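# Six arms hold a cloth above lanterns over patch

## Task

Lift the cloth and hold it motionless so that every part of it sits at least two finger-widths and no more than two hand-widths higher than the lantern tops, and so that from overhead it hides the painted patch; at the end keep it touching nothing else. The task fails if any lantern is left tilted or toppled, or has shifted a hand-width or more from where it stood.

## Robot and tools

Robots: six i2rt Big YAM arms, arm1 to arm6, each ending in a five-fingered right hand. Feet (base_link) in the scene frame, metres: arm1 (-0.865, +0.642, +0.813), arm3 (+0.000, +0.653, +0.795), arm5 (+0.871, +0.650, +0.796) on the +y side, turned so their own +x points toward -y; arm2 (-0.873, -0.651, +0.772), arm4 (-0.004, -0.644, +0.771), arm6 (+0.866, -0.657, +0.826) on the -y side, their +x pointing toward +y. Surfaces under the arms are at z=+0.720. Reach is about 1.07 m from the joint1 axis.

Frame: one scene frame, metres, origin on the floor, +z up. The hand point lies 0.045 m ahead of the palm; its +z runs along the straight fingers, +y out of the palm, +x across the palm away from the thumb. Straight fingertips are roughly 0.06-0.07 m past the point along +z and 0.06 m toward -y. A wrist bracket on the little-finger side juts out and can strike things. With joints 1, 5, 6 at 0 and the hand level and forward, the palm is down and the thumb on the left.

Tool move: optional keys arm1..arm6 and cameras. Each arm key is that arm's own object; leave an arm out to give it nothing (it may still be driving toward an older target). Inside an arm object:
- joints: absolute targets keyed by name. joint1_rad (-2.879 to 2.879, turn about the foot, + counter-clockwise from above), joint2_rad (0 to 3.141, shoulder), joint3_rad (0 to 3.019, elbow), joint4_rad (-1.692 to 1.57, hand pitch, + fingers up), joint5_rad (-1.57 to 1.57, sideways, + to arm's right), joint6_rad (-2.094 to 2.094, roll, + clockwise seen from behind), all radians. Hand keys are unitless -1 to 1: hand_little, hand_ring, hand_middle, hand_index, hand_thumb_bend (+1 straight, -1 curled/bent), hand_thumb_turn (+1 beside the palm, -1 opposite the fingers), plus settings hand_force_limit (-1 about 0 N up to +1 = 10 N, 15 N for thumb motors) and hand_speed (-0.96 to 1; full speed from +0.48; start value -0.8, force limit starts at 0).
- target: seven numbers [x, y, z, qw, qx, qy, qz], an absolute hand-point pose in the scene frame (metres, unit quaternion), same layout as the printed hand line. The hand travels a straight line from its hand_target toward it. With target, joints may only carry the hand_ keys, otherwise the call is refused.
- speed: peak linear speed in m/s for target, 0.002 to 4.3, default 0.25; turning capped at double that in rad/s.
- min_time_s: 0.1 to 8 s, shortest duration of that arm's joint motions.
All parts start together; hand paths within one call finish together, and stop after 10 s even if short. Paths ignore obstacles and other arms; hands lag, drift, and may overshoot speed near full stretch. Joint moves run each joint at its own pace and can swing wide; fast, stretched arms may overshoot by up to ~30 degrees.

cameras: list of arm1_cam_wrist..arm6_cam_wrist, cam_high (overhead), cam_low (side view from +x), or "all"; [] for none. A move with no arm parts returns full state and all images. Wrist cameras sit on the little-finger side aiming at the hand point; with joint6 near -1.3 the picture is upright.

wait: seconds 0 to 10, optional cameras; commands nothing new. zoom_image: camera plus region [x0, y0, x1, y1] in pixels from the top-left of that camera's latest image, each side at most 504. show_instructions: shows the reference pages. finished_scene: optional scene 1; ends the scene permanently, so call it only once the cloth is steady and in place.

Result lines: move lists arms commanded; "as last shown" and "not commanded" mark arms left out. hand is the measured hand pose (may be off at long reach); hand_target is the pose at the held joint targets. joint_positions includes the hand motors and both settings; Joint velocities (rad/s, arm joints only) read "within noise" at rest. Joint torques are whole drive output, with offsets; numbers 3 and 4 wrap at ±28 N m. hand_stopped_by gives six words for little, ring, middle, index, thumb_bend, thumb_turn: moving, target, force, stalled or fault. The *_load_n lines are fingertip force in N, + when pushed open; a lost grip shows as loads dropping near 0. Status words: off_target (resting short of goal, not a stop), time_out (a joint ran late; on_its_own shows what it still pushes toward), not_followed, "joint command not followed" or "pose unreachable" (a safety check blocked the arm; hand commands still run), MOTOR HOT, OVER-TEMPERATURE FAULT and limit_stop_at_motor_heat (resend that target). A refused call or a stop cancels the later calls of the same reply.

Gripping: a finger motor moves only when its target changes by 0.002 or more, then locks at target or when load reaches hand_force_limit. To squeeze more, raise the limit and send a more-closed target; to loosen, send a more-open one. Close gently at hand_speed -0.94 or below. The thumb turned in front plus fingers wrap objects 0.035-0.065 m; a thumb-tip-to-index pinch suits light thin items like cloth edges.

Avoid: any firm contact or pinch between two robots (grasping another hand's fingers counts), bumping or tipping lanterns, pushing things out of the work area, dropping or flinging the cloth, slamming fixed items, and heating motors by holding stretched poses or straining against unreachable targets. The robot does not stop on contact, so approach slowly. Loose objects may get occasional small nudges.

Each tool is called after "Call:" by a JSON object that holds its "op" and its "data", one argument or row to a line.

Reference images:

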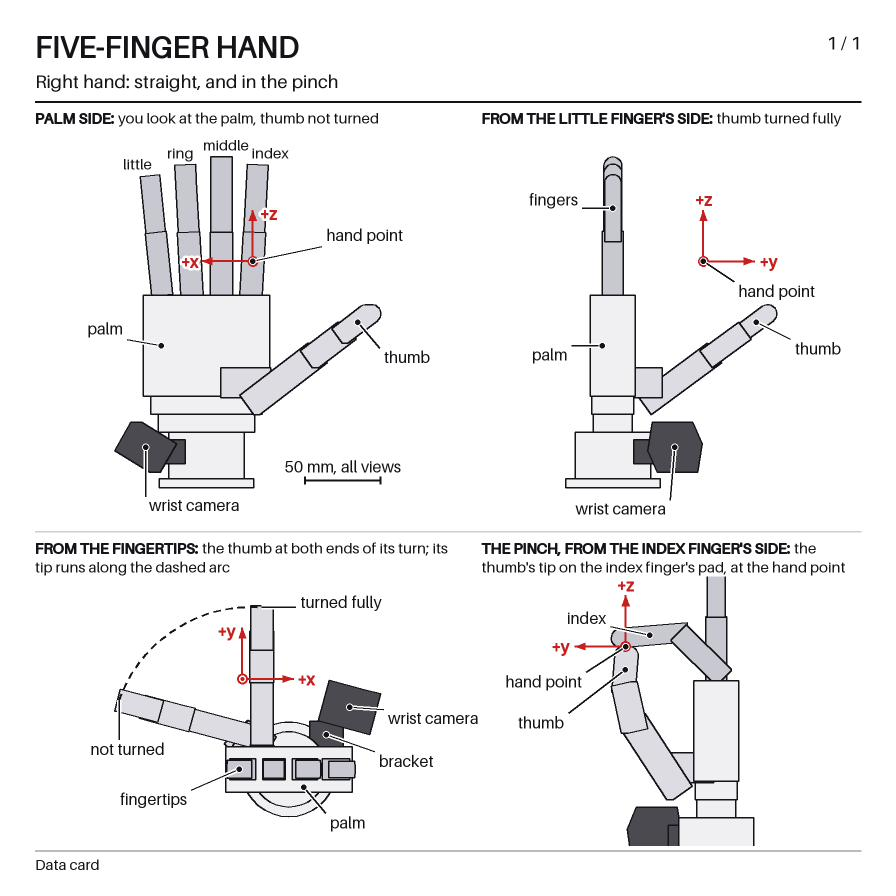

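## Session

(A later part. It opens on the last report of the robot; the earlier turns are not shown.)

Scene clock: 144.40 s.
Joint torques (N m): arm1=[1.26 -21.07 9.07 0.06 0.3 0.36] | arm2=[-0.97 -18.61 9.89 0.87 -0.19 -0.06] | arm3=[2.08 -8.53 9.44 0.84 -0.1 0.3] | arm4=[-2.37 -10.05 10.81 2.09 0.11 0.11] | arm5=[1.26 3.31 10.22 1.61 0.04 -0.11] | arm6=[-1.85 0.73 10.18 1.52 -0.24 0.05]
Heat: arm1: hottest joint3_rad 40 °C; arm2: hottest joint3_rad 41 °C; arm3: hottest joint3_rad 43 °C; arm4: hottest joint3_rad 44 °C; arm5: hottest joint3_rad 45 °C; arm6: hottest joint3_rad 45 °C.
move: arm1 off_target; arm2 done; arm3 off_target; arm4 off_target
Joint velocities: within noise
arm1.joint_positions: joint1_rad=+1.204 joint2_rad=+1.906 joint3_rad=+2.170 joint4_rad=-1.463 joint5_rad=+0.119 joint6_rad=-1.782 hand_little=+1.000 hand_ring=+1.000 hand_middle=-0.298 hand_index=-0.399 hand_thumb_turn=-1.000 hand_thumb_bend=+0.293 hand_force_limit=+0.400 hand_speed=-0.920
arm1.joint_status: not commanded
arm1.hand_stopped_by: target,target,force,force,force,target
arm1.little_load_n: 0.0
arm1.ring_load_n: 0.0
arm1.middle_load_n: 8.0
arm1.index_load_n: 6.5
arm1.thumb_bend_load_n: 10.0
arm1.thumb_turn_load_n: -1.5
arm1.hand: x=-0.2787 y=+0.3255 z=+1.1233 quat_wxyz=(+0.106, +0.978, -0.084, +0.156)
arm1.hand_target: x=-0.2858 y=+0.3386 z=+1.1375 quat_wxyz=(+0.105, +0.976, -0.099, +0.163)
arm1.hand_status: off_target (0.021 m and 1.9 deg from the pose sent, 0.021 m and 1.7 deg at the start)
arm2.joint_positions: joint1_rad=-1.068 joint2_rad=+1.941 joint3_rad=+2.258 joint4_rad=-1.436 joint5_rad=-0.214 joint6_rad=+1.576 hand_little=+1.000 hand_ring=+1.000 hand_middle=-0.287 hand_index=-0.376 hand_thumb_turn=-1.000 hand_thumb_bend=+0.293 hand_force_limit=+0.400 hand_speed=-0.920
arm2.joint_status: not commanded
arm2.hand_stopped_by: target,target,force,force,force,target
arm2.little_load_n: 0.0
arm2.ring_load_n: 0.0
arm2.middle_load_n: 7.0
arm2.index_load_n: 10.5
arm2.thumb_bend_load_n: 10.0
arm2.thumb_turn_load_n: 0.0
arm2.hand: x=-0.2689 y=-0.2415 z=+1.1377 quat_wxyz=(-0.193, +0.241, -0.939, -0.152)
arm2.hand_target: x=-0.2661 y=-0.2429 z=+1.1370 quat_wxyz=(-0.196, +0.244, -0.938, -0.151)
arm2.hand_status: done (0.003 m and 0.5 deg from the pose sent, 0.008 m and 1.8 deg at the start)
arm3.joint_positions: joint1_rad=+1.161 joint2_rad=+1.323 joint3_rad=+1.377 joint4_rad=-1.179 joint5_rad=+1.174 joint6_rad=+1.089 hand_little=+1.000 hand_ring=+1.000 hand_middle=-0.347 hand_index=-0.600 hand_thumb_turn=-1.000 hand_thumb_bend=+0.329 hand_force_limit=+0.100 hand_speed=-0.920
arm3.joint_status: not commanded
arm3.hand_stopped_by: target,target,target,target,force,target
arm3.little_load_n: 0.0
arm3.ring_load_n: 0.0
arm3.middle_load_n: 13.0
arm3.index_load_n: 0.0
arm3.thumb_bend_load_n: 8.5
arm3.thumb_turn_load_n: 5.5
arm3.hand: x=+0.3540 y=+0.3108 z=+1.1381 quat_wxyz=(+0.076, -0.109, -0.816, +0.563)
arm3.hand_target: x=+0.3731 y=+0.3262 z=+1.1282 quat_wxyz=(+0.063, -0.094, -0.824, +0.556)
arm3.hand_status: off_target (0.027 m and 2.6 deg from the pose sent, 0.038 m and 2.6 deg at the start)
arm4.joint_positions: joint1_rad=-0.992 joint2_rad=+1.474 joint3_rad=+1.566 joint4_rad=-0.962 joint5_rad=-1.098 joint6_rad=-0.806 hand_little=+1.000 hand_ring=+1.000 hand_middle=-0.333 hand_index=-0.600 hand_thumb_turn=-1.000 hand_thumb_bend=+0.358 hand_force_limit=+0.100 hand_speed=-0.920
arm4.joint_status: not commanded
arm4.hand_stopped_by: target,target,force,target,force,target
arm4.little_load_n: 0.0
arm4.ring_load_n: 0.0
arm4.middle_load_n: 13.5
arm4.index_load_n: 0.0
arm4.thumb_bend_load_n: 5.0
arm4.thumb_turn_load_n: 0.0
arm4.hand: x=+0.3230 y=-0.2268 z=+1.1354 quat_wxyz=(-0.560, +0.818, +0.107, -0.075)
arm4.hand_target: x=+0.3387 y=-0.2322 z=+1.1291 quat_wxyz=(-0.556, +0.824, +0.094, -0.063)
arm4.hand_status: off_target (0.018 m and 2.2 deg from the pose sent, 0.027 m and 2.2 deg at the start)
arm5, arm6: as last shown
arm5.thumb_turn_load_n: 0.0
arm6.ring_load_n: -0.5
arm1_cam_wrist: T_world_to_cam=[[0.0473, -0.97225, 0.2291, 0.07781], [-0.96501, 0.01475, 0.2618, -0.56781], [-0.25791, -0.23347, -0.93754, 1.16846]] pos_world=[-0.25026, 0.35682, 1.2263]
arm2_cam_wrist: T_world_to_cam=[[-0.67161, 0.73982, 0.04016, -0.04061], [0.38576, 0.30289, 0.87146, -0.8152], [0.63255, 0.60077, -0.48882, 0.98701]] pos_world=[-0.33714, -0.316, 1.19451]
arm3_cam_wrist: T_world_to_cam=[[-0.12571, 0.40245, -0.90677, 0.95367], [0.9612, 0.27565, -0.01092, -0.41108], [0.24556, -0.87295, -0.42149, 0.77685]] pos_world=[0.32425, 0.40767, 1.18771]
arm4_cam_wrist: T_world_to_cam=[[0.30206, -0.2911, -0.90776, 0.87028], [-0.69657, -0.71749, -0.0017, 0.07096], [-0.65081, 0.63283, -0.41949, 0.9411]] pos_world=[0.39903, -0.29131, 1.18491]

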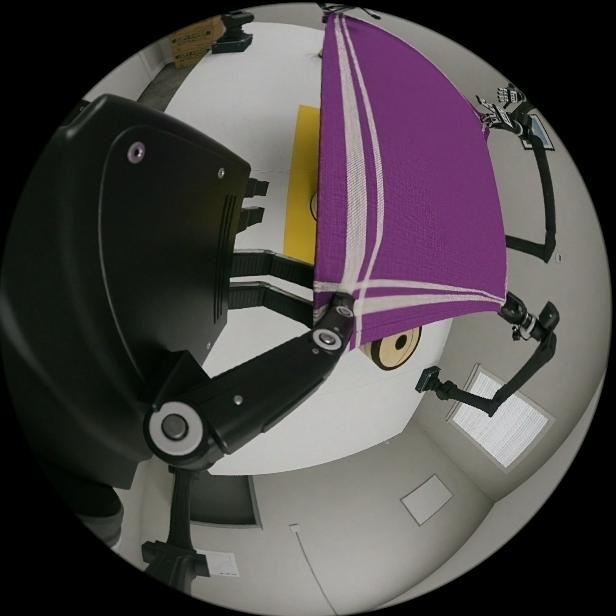

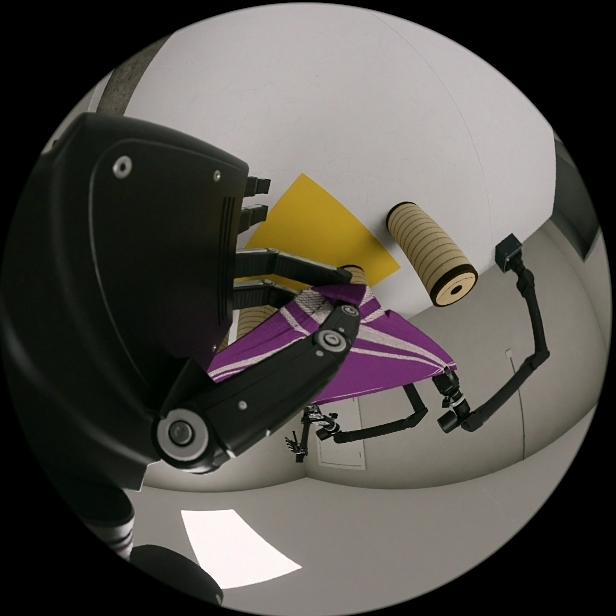

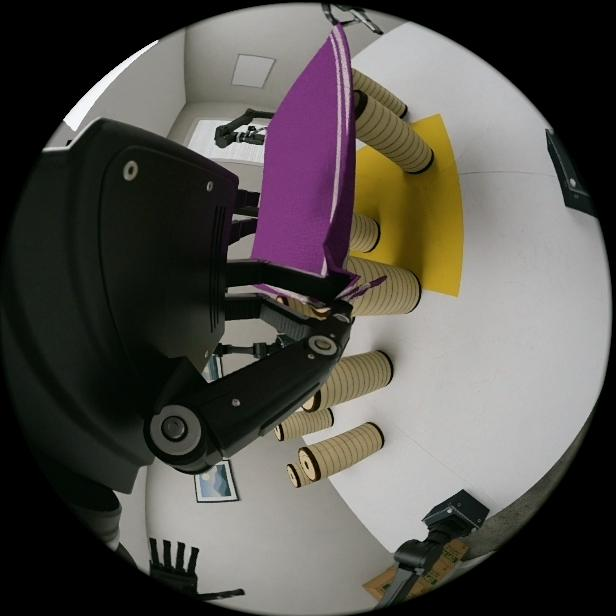

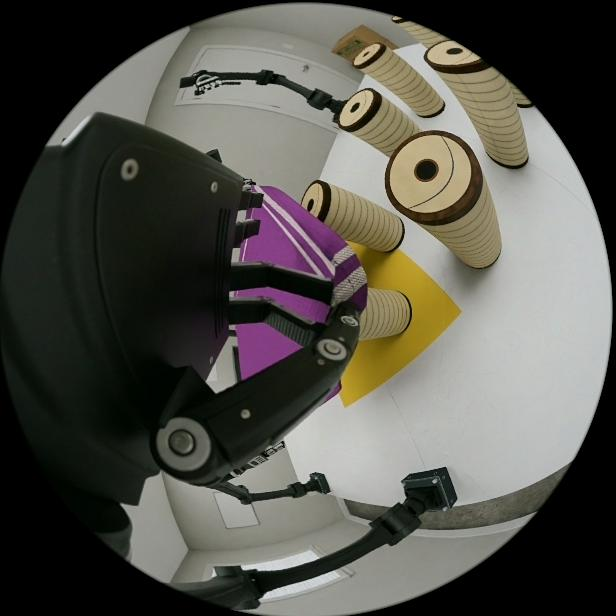

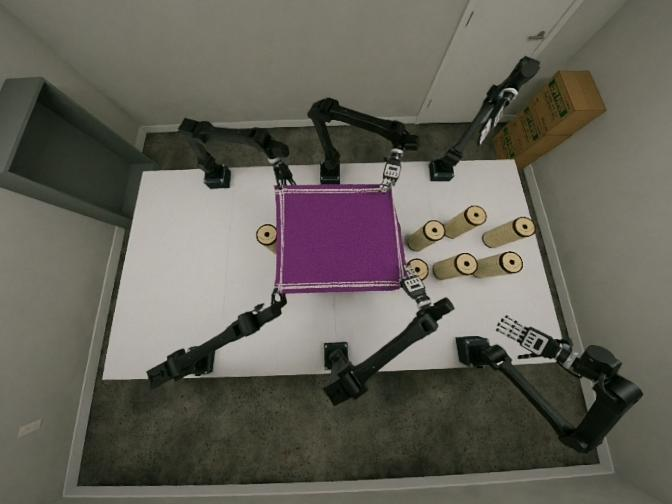

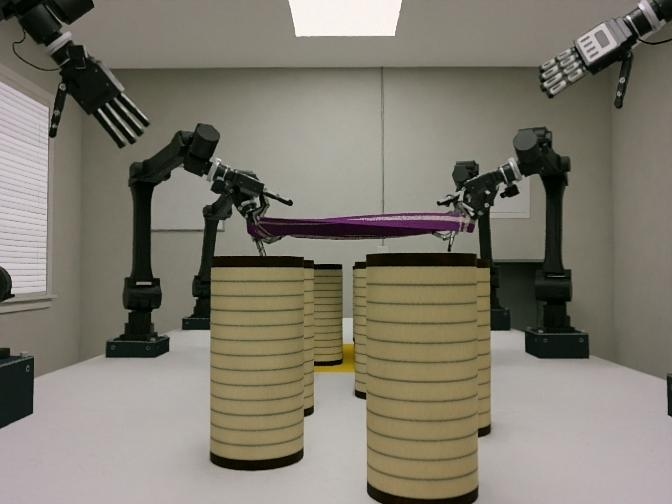

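Call:
{"op": "move", "data": {
  "arm1": {"target": [-0.278, 0.339, 1.138, 0.105, 0.976, -0.099, 0.163], "speed": 0.04},
  "arm2": {"target": [-0.258, -0.243, 1.137, 0.196, -0.244, 0.938, 0.151], "speed": 0.04},
  "arm3": {"target": [0.382, 0.326, 1.128, 0.063, -0.094, -0.824, 0.556], "speed": 0.04},
  "arm4": {"target": [0.347, -0.234, 1.129, 0.556, -0.824, -0.094, 0.063], "speed": 0.04}
}}

Call:
{"op": "wait", "data": {
  "seconds": 2,
  "cameras": ["cam_high", "cam_low", "arm1_cam_wrist", "arm2_cam_wrist"]
}}

Call:
{"op": "zoom_image", "data": {
  "camera": "cam_high",
  "region": [250, 160, 430, 310]
}}

Call:
{"op": "zoom_image", "data": {
  "camera": "cam_high",
  "region": [380, 170, 430, 220]
}}

Call:
{"op": "zoom_image", "data": {
  "camera": "cam_low",
  "region": [200, 160, 510, 330]
}}

Scene clock: 147.73 s.
Joint torques (N m): arm1=[1.03 -19.25 12.11 -0.44 0.34 0.42] | arm2=[-1.38 -17.73 13.42 0.38 -0.26 -0.11] | arm3=[2.32 -8.76 11.17 0.8 -0.11 0.31] | arm4=[-3.14 -10.17 12.57 1.4 -0.11 -0.06] | arm5=[1.49 3.19 10.21 1.59 0.04 -0.12] | arm6=[-1.73 0.73 10.18 1.52 -0.24 0.05]
Heat: arm1: hottest joint3_rad 40 °C; arm2: hottest joint3_rad 41 °C; arm3: hottest joint3_rad 43 °C; arm4: hottest joint3_rad 44 °C; arm5: hottest joint3_rad 45 °C; arm6: hottest joint3_rad 45 °C.
move: arm1 off_target; arm2 off_target; arm3 off_target; arm4 off_target
Joint velocities: within noise
arm1.joint_positions: joint1_rad=+1.208 joint2_rad=+1.906 joint3_rad=+2.170 joint4_rad=-1.463 joint5_rad=+0.120 joint6_rad=-1.780 hand_little=+1.000 hand_ring=+1.000 hand_middle=-0.298 hand_index=-0.399 hand_thumb_turn=-1.000 hand_thumb_bend=+0.293 hand_force_limit=+0.400 hand_speed=-0.920
arm1.joint_status: not commanded
arm1.hand_stopped_by: target,target,force,force,force,target
arm1.little_load_n: 0.0
arm1.ring_load_n: 0.0
arm1.middle_load_n: 8.0
arm1.index_load_n: 7.0
arm1.thumb_bend_load_n: 10.5
arm1.thumb_turn_load_n: -2.0
arm1.hand: x=-0.2775 y=+0.3280 z=+1.1233 quat_wxyz=(+0.106, +0.979, -0.083, +0.156)
arm1.hand_target: x=-0.2782 y=+0.3389 z=+1.1376 quat_wxyz=(+0.105, +0.976, -0.098, +0.164)
arm1.hand_status: off_target (0.018 m and 2.0 deg from the pose sent, 0.020 m and 1.9 deg at the start)
arm2.joint_positions: joint1_rad=-1.068 joint2_rad=+1.954 joint3_rad=+2.258 joint4_rad=-1.436 joint5_rad=-0.215 joint6_rad=+1.576 hand_little=+1.000 hand_ring=+1.000 hand_middle=-0.287 hand_index=-0.376 hand_thumb_turn=-1.000 hand_thumb_bend=+0.293 hand_force_limit=+0.400 hand_speed=-0.920
arm2.joint_status: not commanded
arm2.hand_stopped_by: target,target,force,force,force,target
arm2.little_load_n: 0.0
arm2.ring_load_n: 0.0
arm2.middle_load_n: 7.0
arm2.index_load_n: 10.5
arm2.thumb_bend_load_n: 10.0
arm2.thumb_turn_load_n: 0.0
arm2.hand: x=-0.2664 y=-0.2400 z=+1.1287 quat_wxyz=(-0.186, +0.241, -0.940, -0.151)
arm2.hand_target: x=-0.2585 y=-0.2431 z=+1.1370 quat_wxyz=(-0.196, +0.244, -0.938, -0.151)
arm2.hand_status: off_target (0.012 m and 1.2 deg from the pose sent, 0.011 m and 0.5 deg at the start)
arm3.joint_positions: joint1_rad=+1.167 joint2_rad=+1.344 joint3_rad=+1.377 joint4_rad=-1.197 joint5_rad=+1.178 joint6_rad=+1.106 hand_little=+1.000 hand_ring=+1.000 hand_middle=-0.347 hand_index=-0.600 hand_thumb_turn=-1.000 hand_thumb_bend=+0.329 hand_force_limit=+0.100 hand_speed=-0.920
arm3.joint_status: not commanded
arm3.hand_stopped_by: target,target,target,target,force,target
arm3.little_load_n: 0.5
arm3.ring_load_n: 0.0
arm3.middle_load_n: 13.0
arm3.index_load_n: 0.0
arm3.thumb_bend_load_n: 9.0
arm3.thumb_turn_load_n: 5.5
arm3.hand: x=+0.3576 y=+0.3120 z=+1.1281 quat_wxyz=(+0.086, -0.102, -0.818, +0.560)
arm3.hand_target: x=+0.3810 y=+0.3265 z=+1.1279 quat_wxyz=(+0.063, -0.094, -0.824, +0.556)
arm3.hand_status: off_target (0.028 m and 2.9 deg from the pose sent, 0.033 m and 2.6 deg at the start)
arm4.joint_positions: joint1_rad=-0.992 joint2_rad=+1.489 joint3_rad=+1.566 joint4_rad=-0.962 joint5_rad=-1.101 joint6_rad=-0.806 hand_little=+1.000 hand_ring=+1.000 hand_middle=-0.333 hand_index=-0.600 hand_thumb_turn=-1.000 hand_thumb_bend=+0.358 hand_force_limit=+0.100 hand_speed=-0.920
arm4.joint_status: not commanded
arm4.hand_stopped_by: target,target,force,target,force,target
arm4.little_load_n: 0.0
arm4.ring_load_n: 0.0
arm4.middle_load_n: 13.0
arm4.index_load_n: 0.0
arm4.thumb_bend_load_n: 5.5
arm4.thumb_turn_load_n: 0.0
arm4.hand: x=+0.3256 y=-0.2248 z=+1.1282 quat_wxyz=(-0.557, +0.820, +0.104, -0.082)
arm4.hand_target: x=+0.3464 y=-0.2343 z=+1.1289 quat_wxyz=(-0.556, +0.824, +0.094, -0.063)
arm4.hand_status: off_target (0.023 m and 2.5 deg from the pose sent, 0.026 m and 2.2 deg at the start)
arm5, arm6: as last shown
arm6.ring_load_n: 0.0
pictures: none

Scene clock: 149.73 s.
Joint torques (N m): arm1=[1.08 -19.19 12.3 -0.28 0.39 0.36] | arm2=[-1.38 -17.67 13.44 0.38 -0.26 -0.11] | arm3=[2.26 -8.82 11.14 0.77 -0.11 0.31] | arm4=[-3.19 -10.11 12.55 1.43 -0.09 -0.06] | arm5=[1.38 3.14 10.18 1.52 0.04 -0.12] | arm6=[-1.73 0.79 10.18 1.51 -0.24 0.05]
Heat: arm1: hottest joint3_rad 40 °C; arm2: hottest joint3_rad 41 °C; arm3: hottest joint3_rad 43 °C; arm4: hottest joint3_rad 44 °C; arm5: hottest joint3_rad 45 °C; arm6: hottest joint3_rad 45 °C.
Joint velocities: within noise
arm1.joint_positions: joint1_rad=+1.208 joint2_rad=+1.906 joint3_rad=+2.170 joint4_rad=-1.463 joint5_rad=+0.120 joint6_rad=-1.780 hand_little=+1.000 hand_ring=+1.000 hand_middle=-0.298 hand_index=-0.399 hand_thumb_turn=-1.000 hand_thumb_bend=+0.293 hand_force_limit=+0.400 hand_speed=-0.920
arm1.joint_status: not commanded
arm1.hand_stopped_by: target,target,force,force,force,target
arm1.little_load_n: 0.0
arm1.ring_load_n: 0.0
arm1.middle_load_n: 8.0
arm1.index_load_n: 7.0
arm1.thumb_bend_load_n: 10.5
arm1.thumb_turn_load_n: -1.5
arm1.hand: x=-0.2775 y=+0.3280 z=+1.1233 quat_wxyz=(+0.106, +0.979, -0.083, +0.156)
arm1.hand_target: x=-0.2782 y=+0.3389 z=+1.1376 quat_wxyz=(+0.105, +0.976, -0.098, +0.164)
arm1.hand_status: off_target (0.018 m and 2.0 deg from the pose sent, 0.020 m and 1.9 deg at the start)
arm2.joint_positions: joint1_rad=-1.068 joint2_rad=+1.954 joint3_rad=+2.258 joint4_rad=-1.436 joint5_rad=-0.215 joint6_rad=+1.576 hand_little=+1.000 hand_ring=+1.000 hand_middle=-0.287 hand_index=-0.376 hand_thumb_turn=-1.000 hand_thumb_bend=+0.293 hand_force_limit=+0.400 hand_speed=-0.920
arm2.joint_status: not commanded
arm2.hand_stopped_by: target,target,force,force,force,target
arm2.little_load_n: -0.5
arm2.ring_load_n: 0.0
arm2.middle_load_n: 7.0
arm2.index_load_n: 10.5
arm2.thumb_bend_load_n: 10.5
arm2.thumb_turn_load_n: 0.0
arm2.hand: x=-0.2664 y=-0.2400 z=+1.1287 quat_wxyz=(-0.186, +0.241, -0.940, -0.151)
arm2.hand_target: x=-0.2585 y=-0.2431 z=+1.1370 quat_wxyz=(-0.196, +0.244, -0.938, -0.151)
arm2.hand_status: off_target (0.012 m and 1.2 deg from the pose sent, 0.011 m and 0.5 deg at the start)
arm3.joint_positions: joint1_rad=+1.167 joint2_rad=+1.344 joint3_rad=+1.377 joint4_rad=-1.197 joint5_rad=+1.178 joint6_rad=+1.106 hand_little=+1.000 hand_ring=+1.000 hand_middle=-0.347 hand_index=-0.600 hand_thumb_turn=-1.000 hand_thumb_bend=+0.329 hand_force_limit=+0.100 hand_speed=-0.920
arm3.joint_status: not commanded
arm3.hand_stopped_by: target,target,target,target,force,target
arm3.little_load_n: 0.0
arm3.ring_load_n: 0.0
arm3.middle_load_n: 12.5
arm3.index_load_n: 0.0
arm3.thumb_bend_load_n: 8.5
arm3.thumb_turn_load_n: 5.5
arm3.hand: x=+0.3576 y=+0.3120 z=+1.1281 quat_wxyz=(+0.086, -0.103, -0.818, +0.560)
arm3.hand_target: x=+0.3810 y=+0.3265 z=+1.1280 quat_wxyz=(+0.063, -0.094, -0.824, +0.556)
arm3.hand_status: off_target (0.028 m and 2.9 deg from the pose sent, 0.033 m and 2.6 deg at the start)
arm4.joint_positions: joint1_rad=-0.992 joint2_rad=+1.489 joint3_rad=+1.566 joint4_rad=-0.962 joint5_rad=-1.101 joint6_rad=-0.806 hand_little=+1.000 hand_ring=+1.000 hand_middle=-0.333 hand_index=-0.600 hand_thumb_turn=-1.000 hand_thumb_bend=+0.358 hand_force_limit=+0.100 hand_speed=-0.920
arm4.joint_status: not commanded
arm4.hand_stopped_by: target,target,force,target,force,target
arm4.little_load_n: 0.0
arm4.ring_load_n: 0.0
arm4.middle_load_n: 13.0
arm4.index_load_n: 0.0
arm4.thumb_bend_load_n: 5.0
arm4.thumb_turn_load_n: 0.0
arm4.hand: x=+0.3256 y=-0.2248 z=+1.1282 quat_wxyz=(-0.557, +0.820, +0.104, -0.082)
arm4.hand_target: x=+0.3464 y=-0.2343 z=+1.1289 quat_wxyz=(-0.556, +0.824, +0.094, -0.063)
arm4.hand_status: off_target (0.023 m and 2.5 deg from the pose sent, 0.026 m and 2.2 deg at the start)
arm5.joint_positions: joint1_rad=-0.567 joint2_rad=+0.648 joint3_rad=+1.496 joint4_rad=-1.291 joint5_rad=-0.051 joint6_rad=-1.219 hand_little=+1.000 hand_ring=+1.000 hand_middle=+1.000 hand_index=+1.000 hand_thumb_turn=+1.000 hand_thumb_bend=+1.000 hand_force_limit=+0.000 hand_speed=-0.800
arm5.joint_status: not commanded
arm5.hand_stopped_by: target,target,target,target,target,target
arm5.little_load_n: 0.0
arm5.ring_load_n: 0.0
arm5.middle_load_n: 0.0
arm5.index_load_n: -0.5
arm5.thumb_bend_load_n: 0.0
arm5.thumb_turn_load_n: 0.0
arm5.hand: x=+0.7059 y=+0.4742 z=+1.3339 quat_wxyz=(+0.409, +0.268, -0.803, +0.342)
arm5.hand_target: x=+0.7066 y=+0.4752 z=+1.3450 quat_wxyz=(+0.418, +0.266, -0.796, +0.349)
arm5.hand_status: not commanded
arm6.joint_positions: joint1_rad=+0.364 joint2_rad=+0.631 joint3_rad=+1.355 joint4_rad=-1.510 joint5_rad=-0.294 joint6_rad=-0.998 hand_little=+1.000 hand_ring=+1.000 hand_middle=+1.000 hand_index=+1.000 hand_thumb_turn=+1.000 hand_thumb_bend=+1.000 hand_force_limit=+0.000 hand_speed=-0.800
arm6.joint_status: not commanded
arm6.hand_stopped_by: target,target,target,target,target,target
arm6.little_load_n: 0.0
arm6.ring_load_n: 0.0
arm6.middle_load_n: 0.0
arm6.index_load_n: 0.0
arm6.thumb_bend_load_n: 0.0
arm6.thumb_turn_load_n: 0.0
arm6.hand: x=+0.7749 y=-0.4888 z=+1.2560 quat_wxyz=(-0.403, +0.670, +0.623, -0.013)
arm6.hand_target: x=+0.7749 y=-0.4887 z=+1.2640 quat_wxyz=(-0.412, +0.666, +0.622, -0.010)
arm6.hand_status: not commanded
wait: 2.00 s; at rest by 0.27 s
pictures: arm1_cam_wrist, arm2_cam_wrist, cam_high, cam_low
arm1_cam_wrist: T_world_to_cam=[[0.05002, -0.97202, 0.22952, 0.08036], [-0.96504, 0.01216, 0.26182, -0.56579], [-0.25728, -0.23459, -0.93743, 1.16981]] pos_world=[-0.24906, 0.35942, 1.2263]
arm2_cam_wrist: T_world_to_cam=[[-0.67142, 0.73973, 0.0447, -0.04469], [0.39609, 0.30722, 0.86529, -0.79802], [0.62635, 0.59868, -0.49927, 0.98972]] pos_world=[-0.33383, -0.3143, 1.18665]

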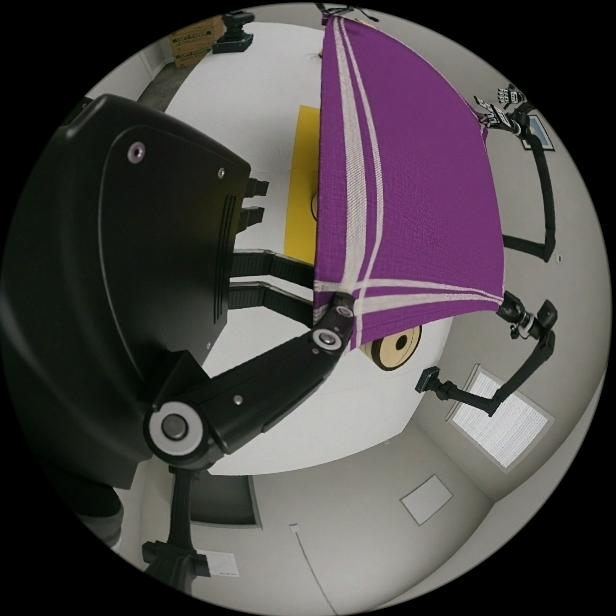

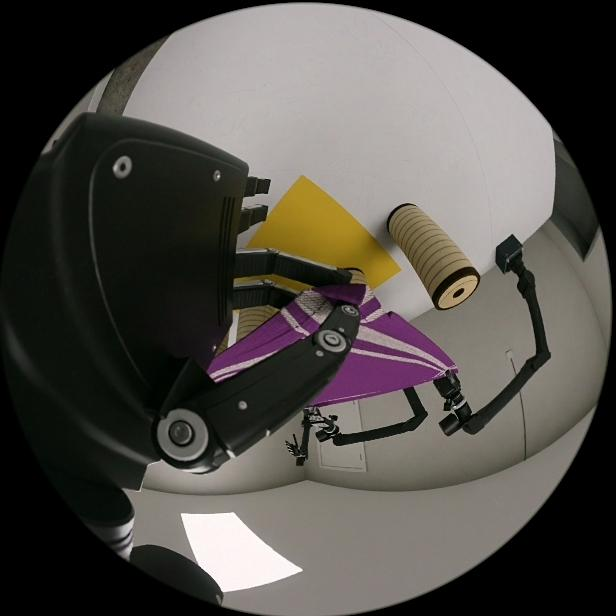

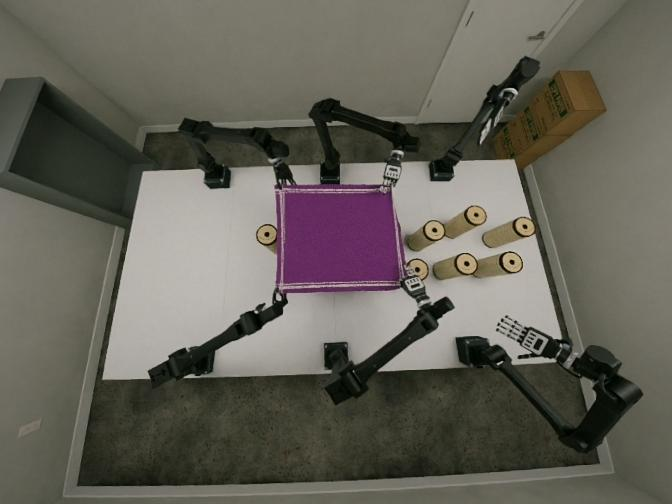

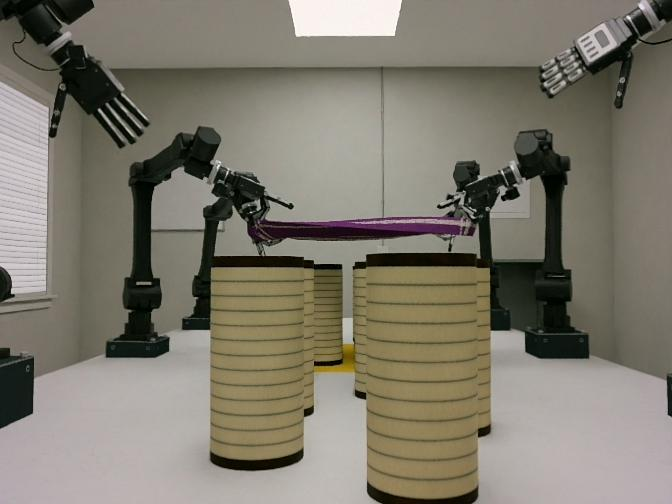

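Scaled by 2.800.

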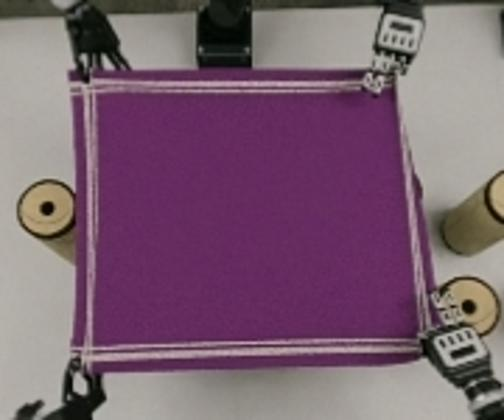

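Scaled by 10.080.

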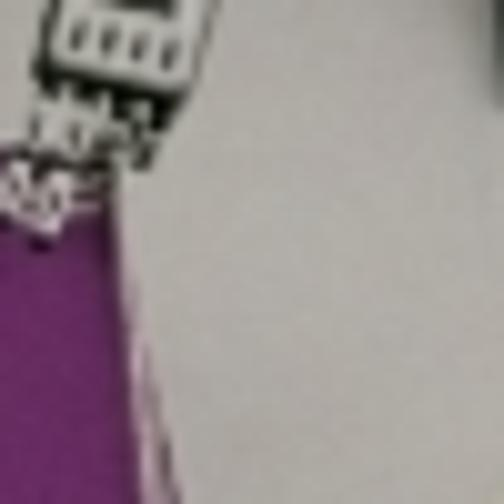

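Scaled by 1.626.

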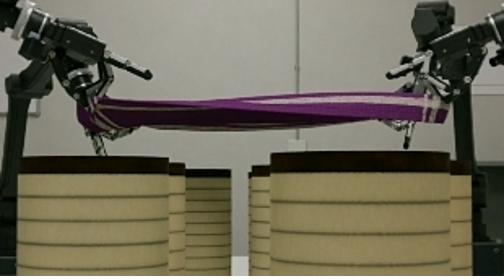

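Call:
{"op": "finished_scene", "data": {

}}

The scene is finished: the task was done.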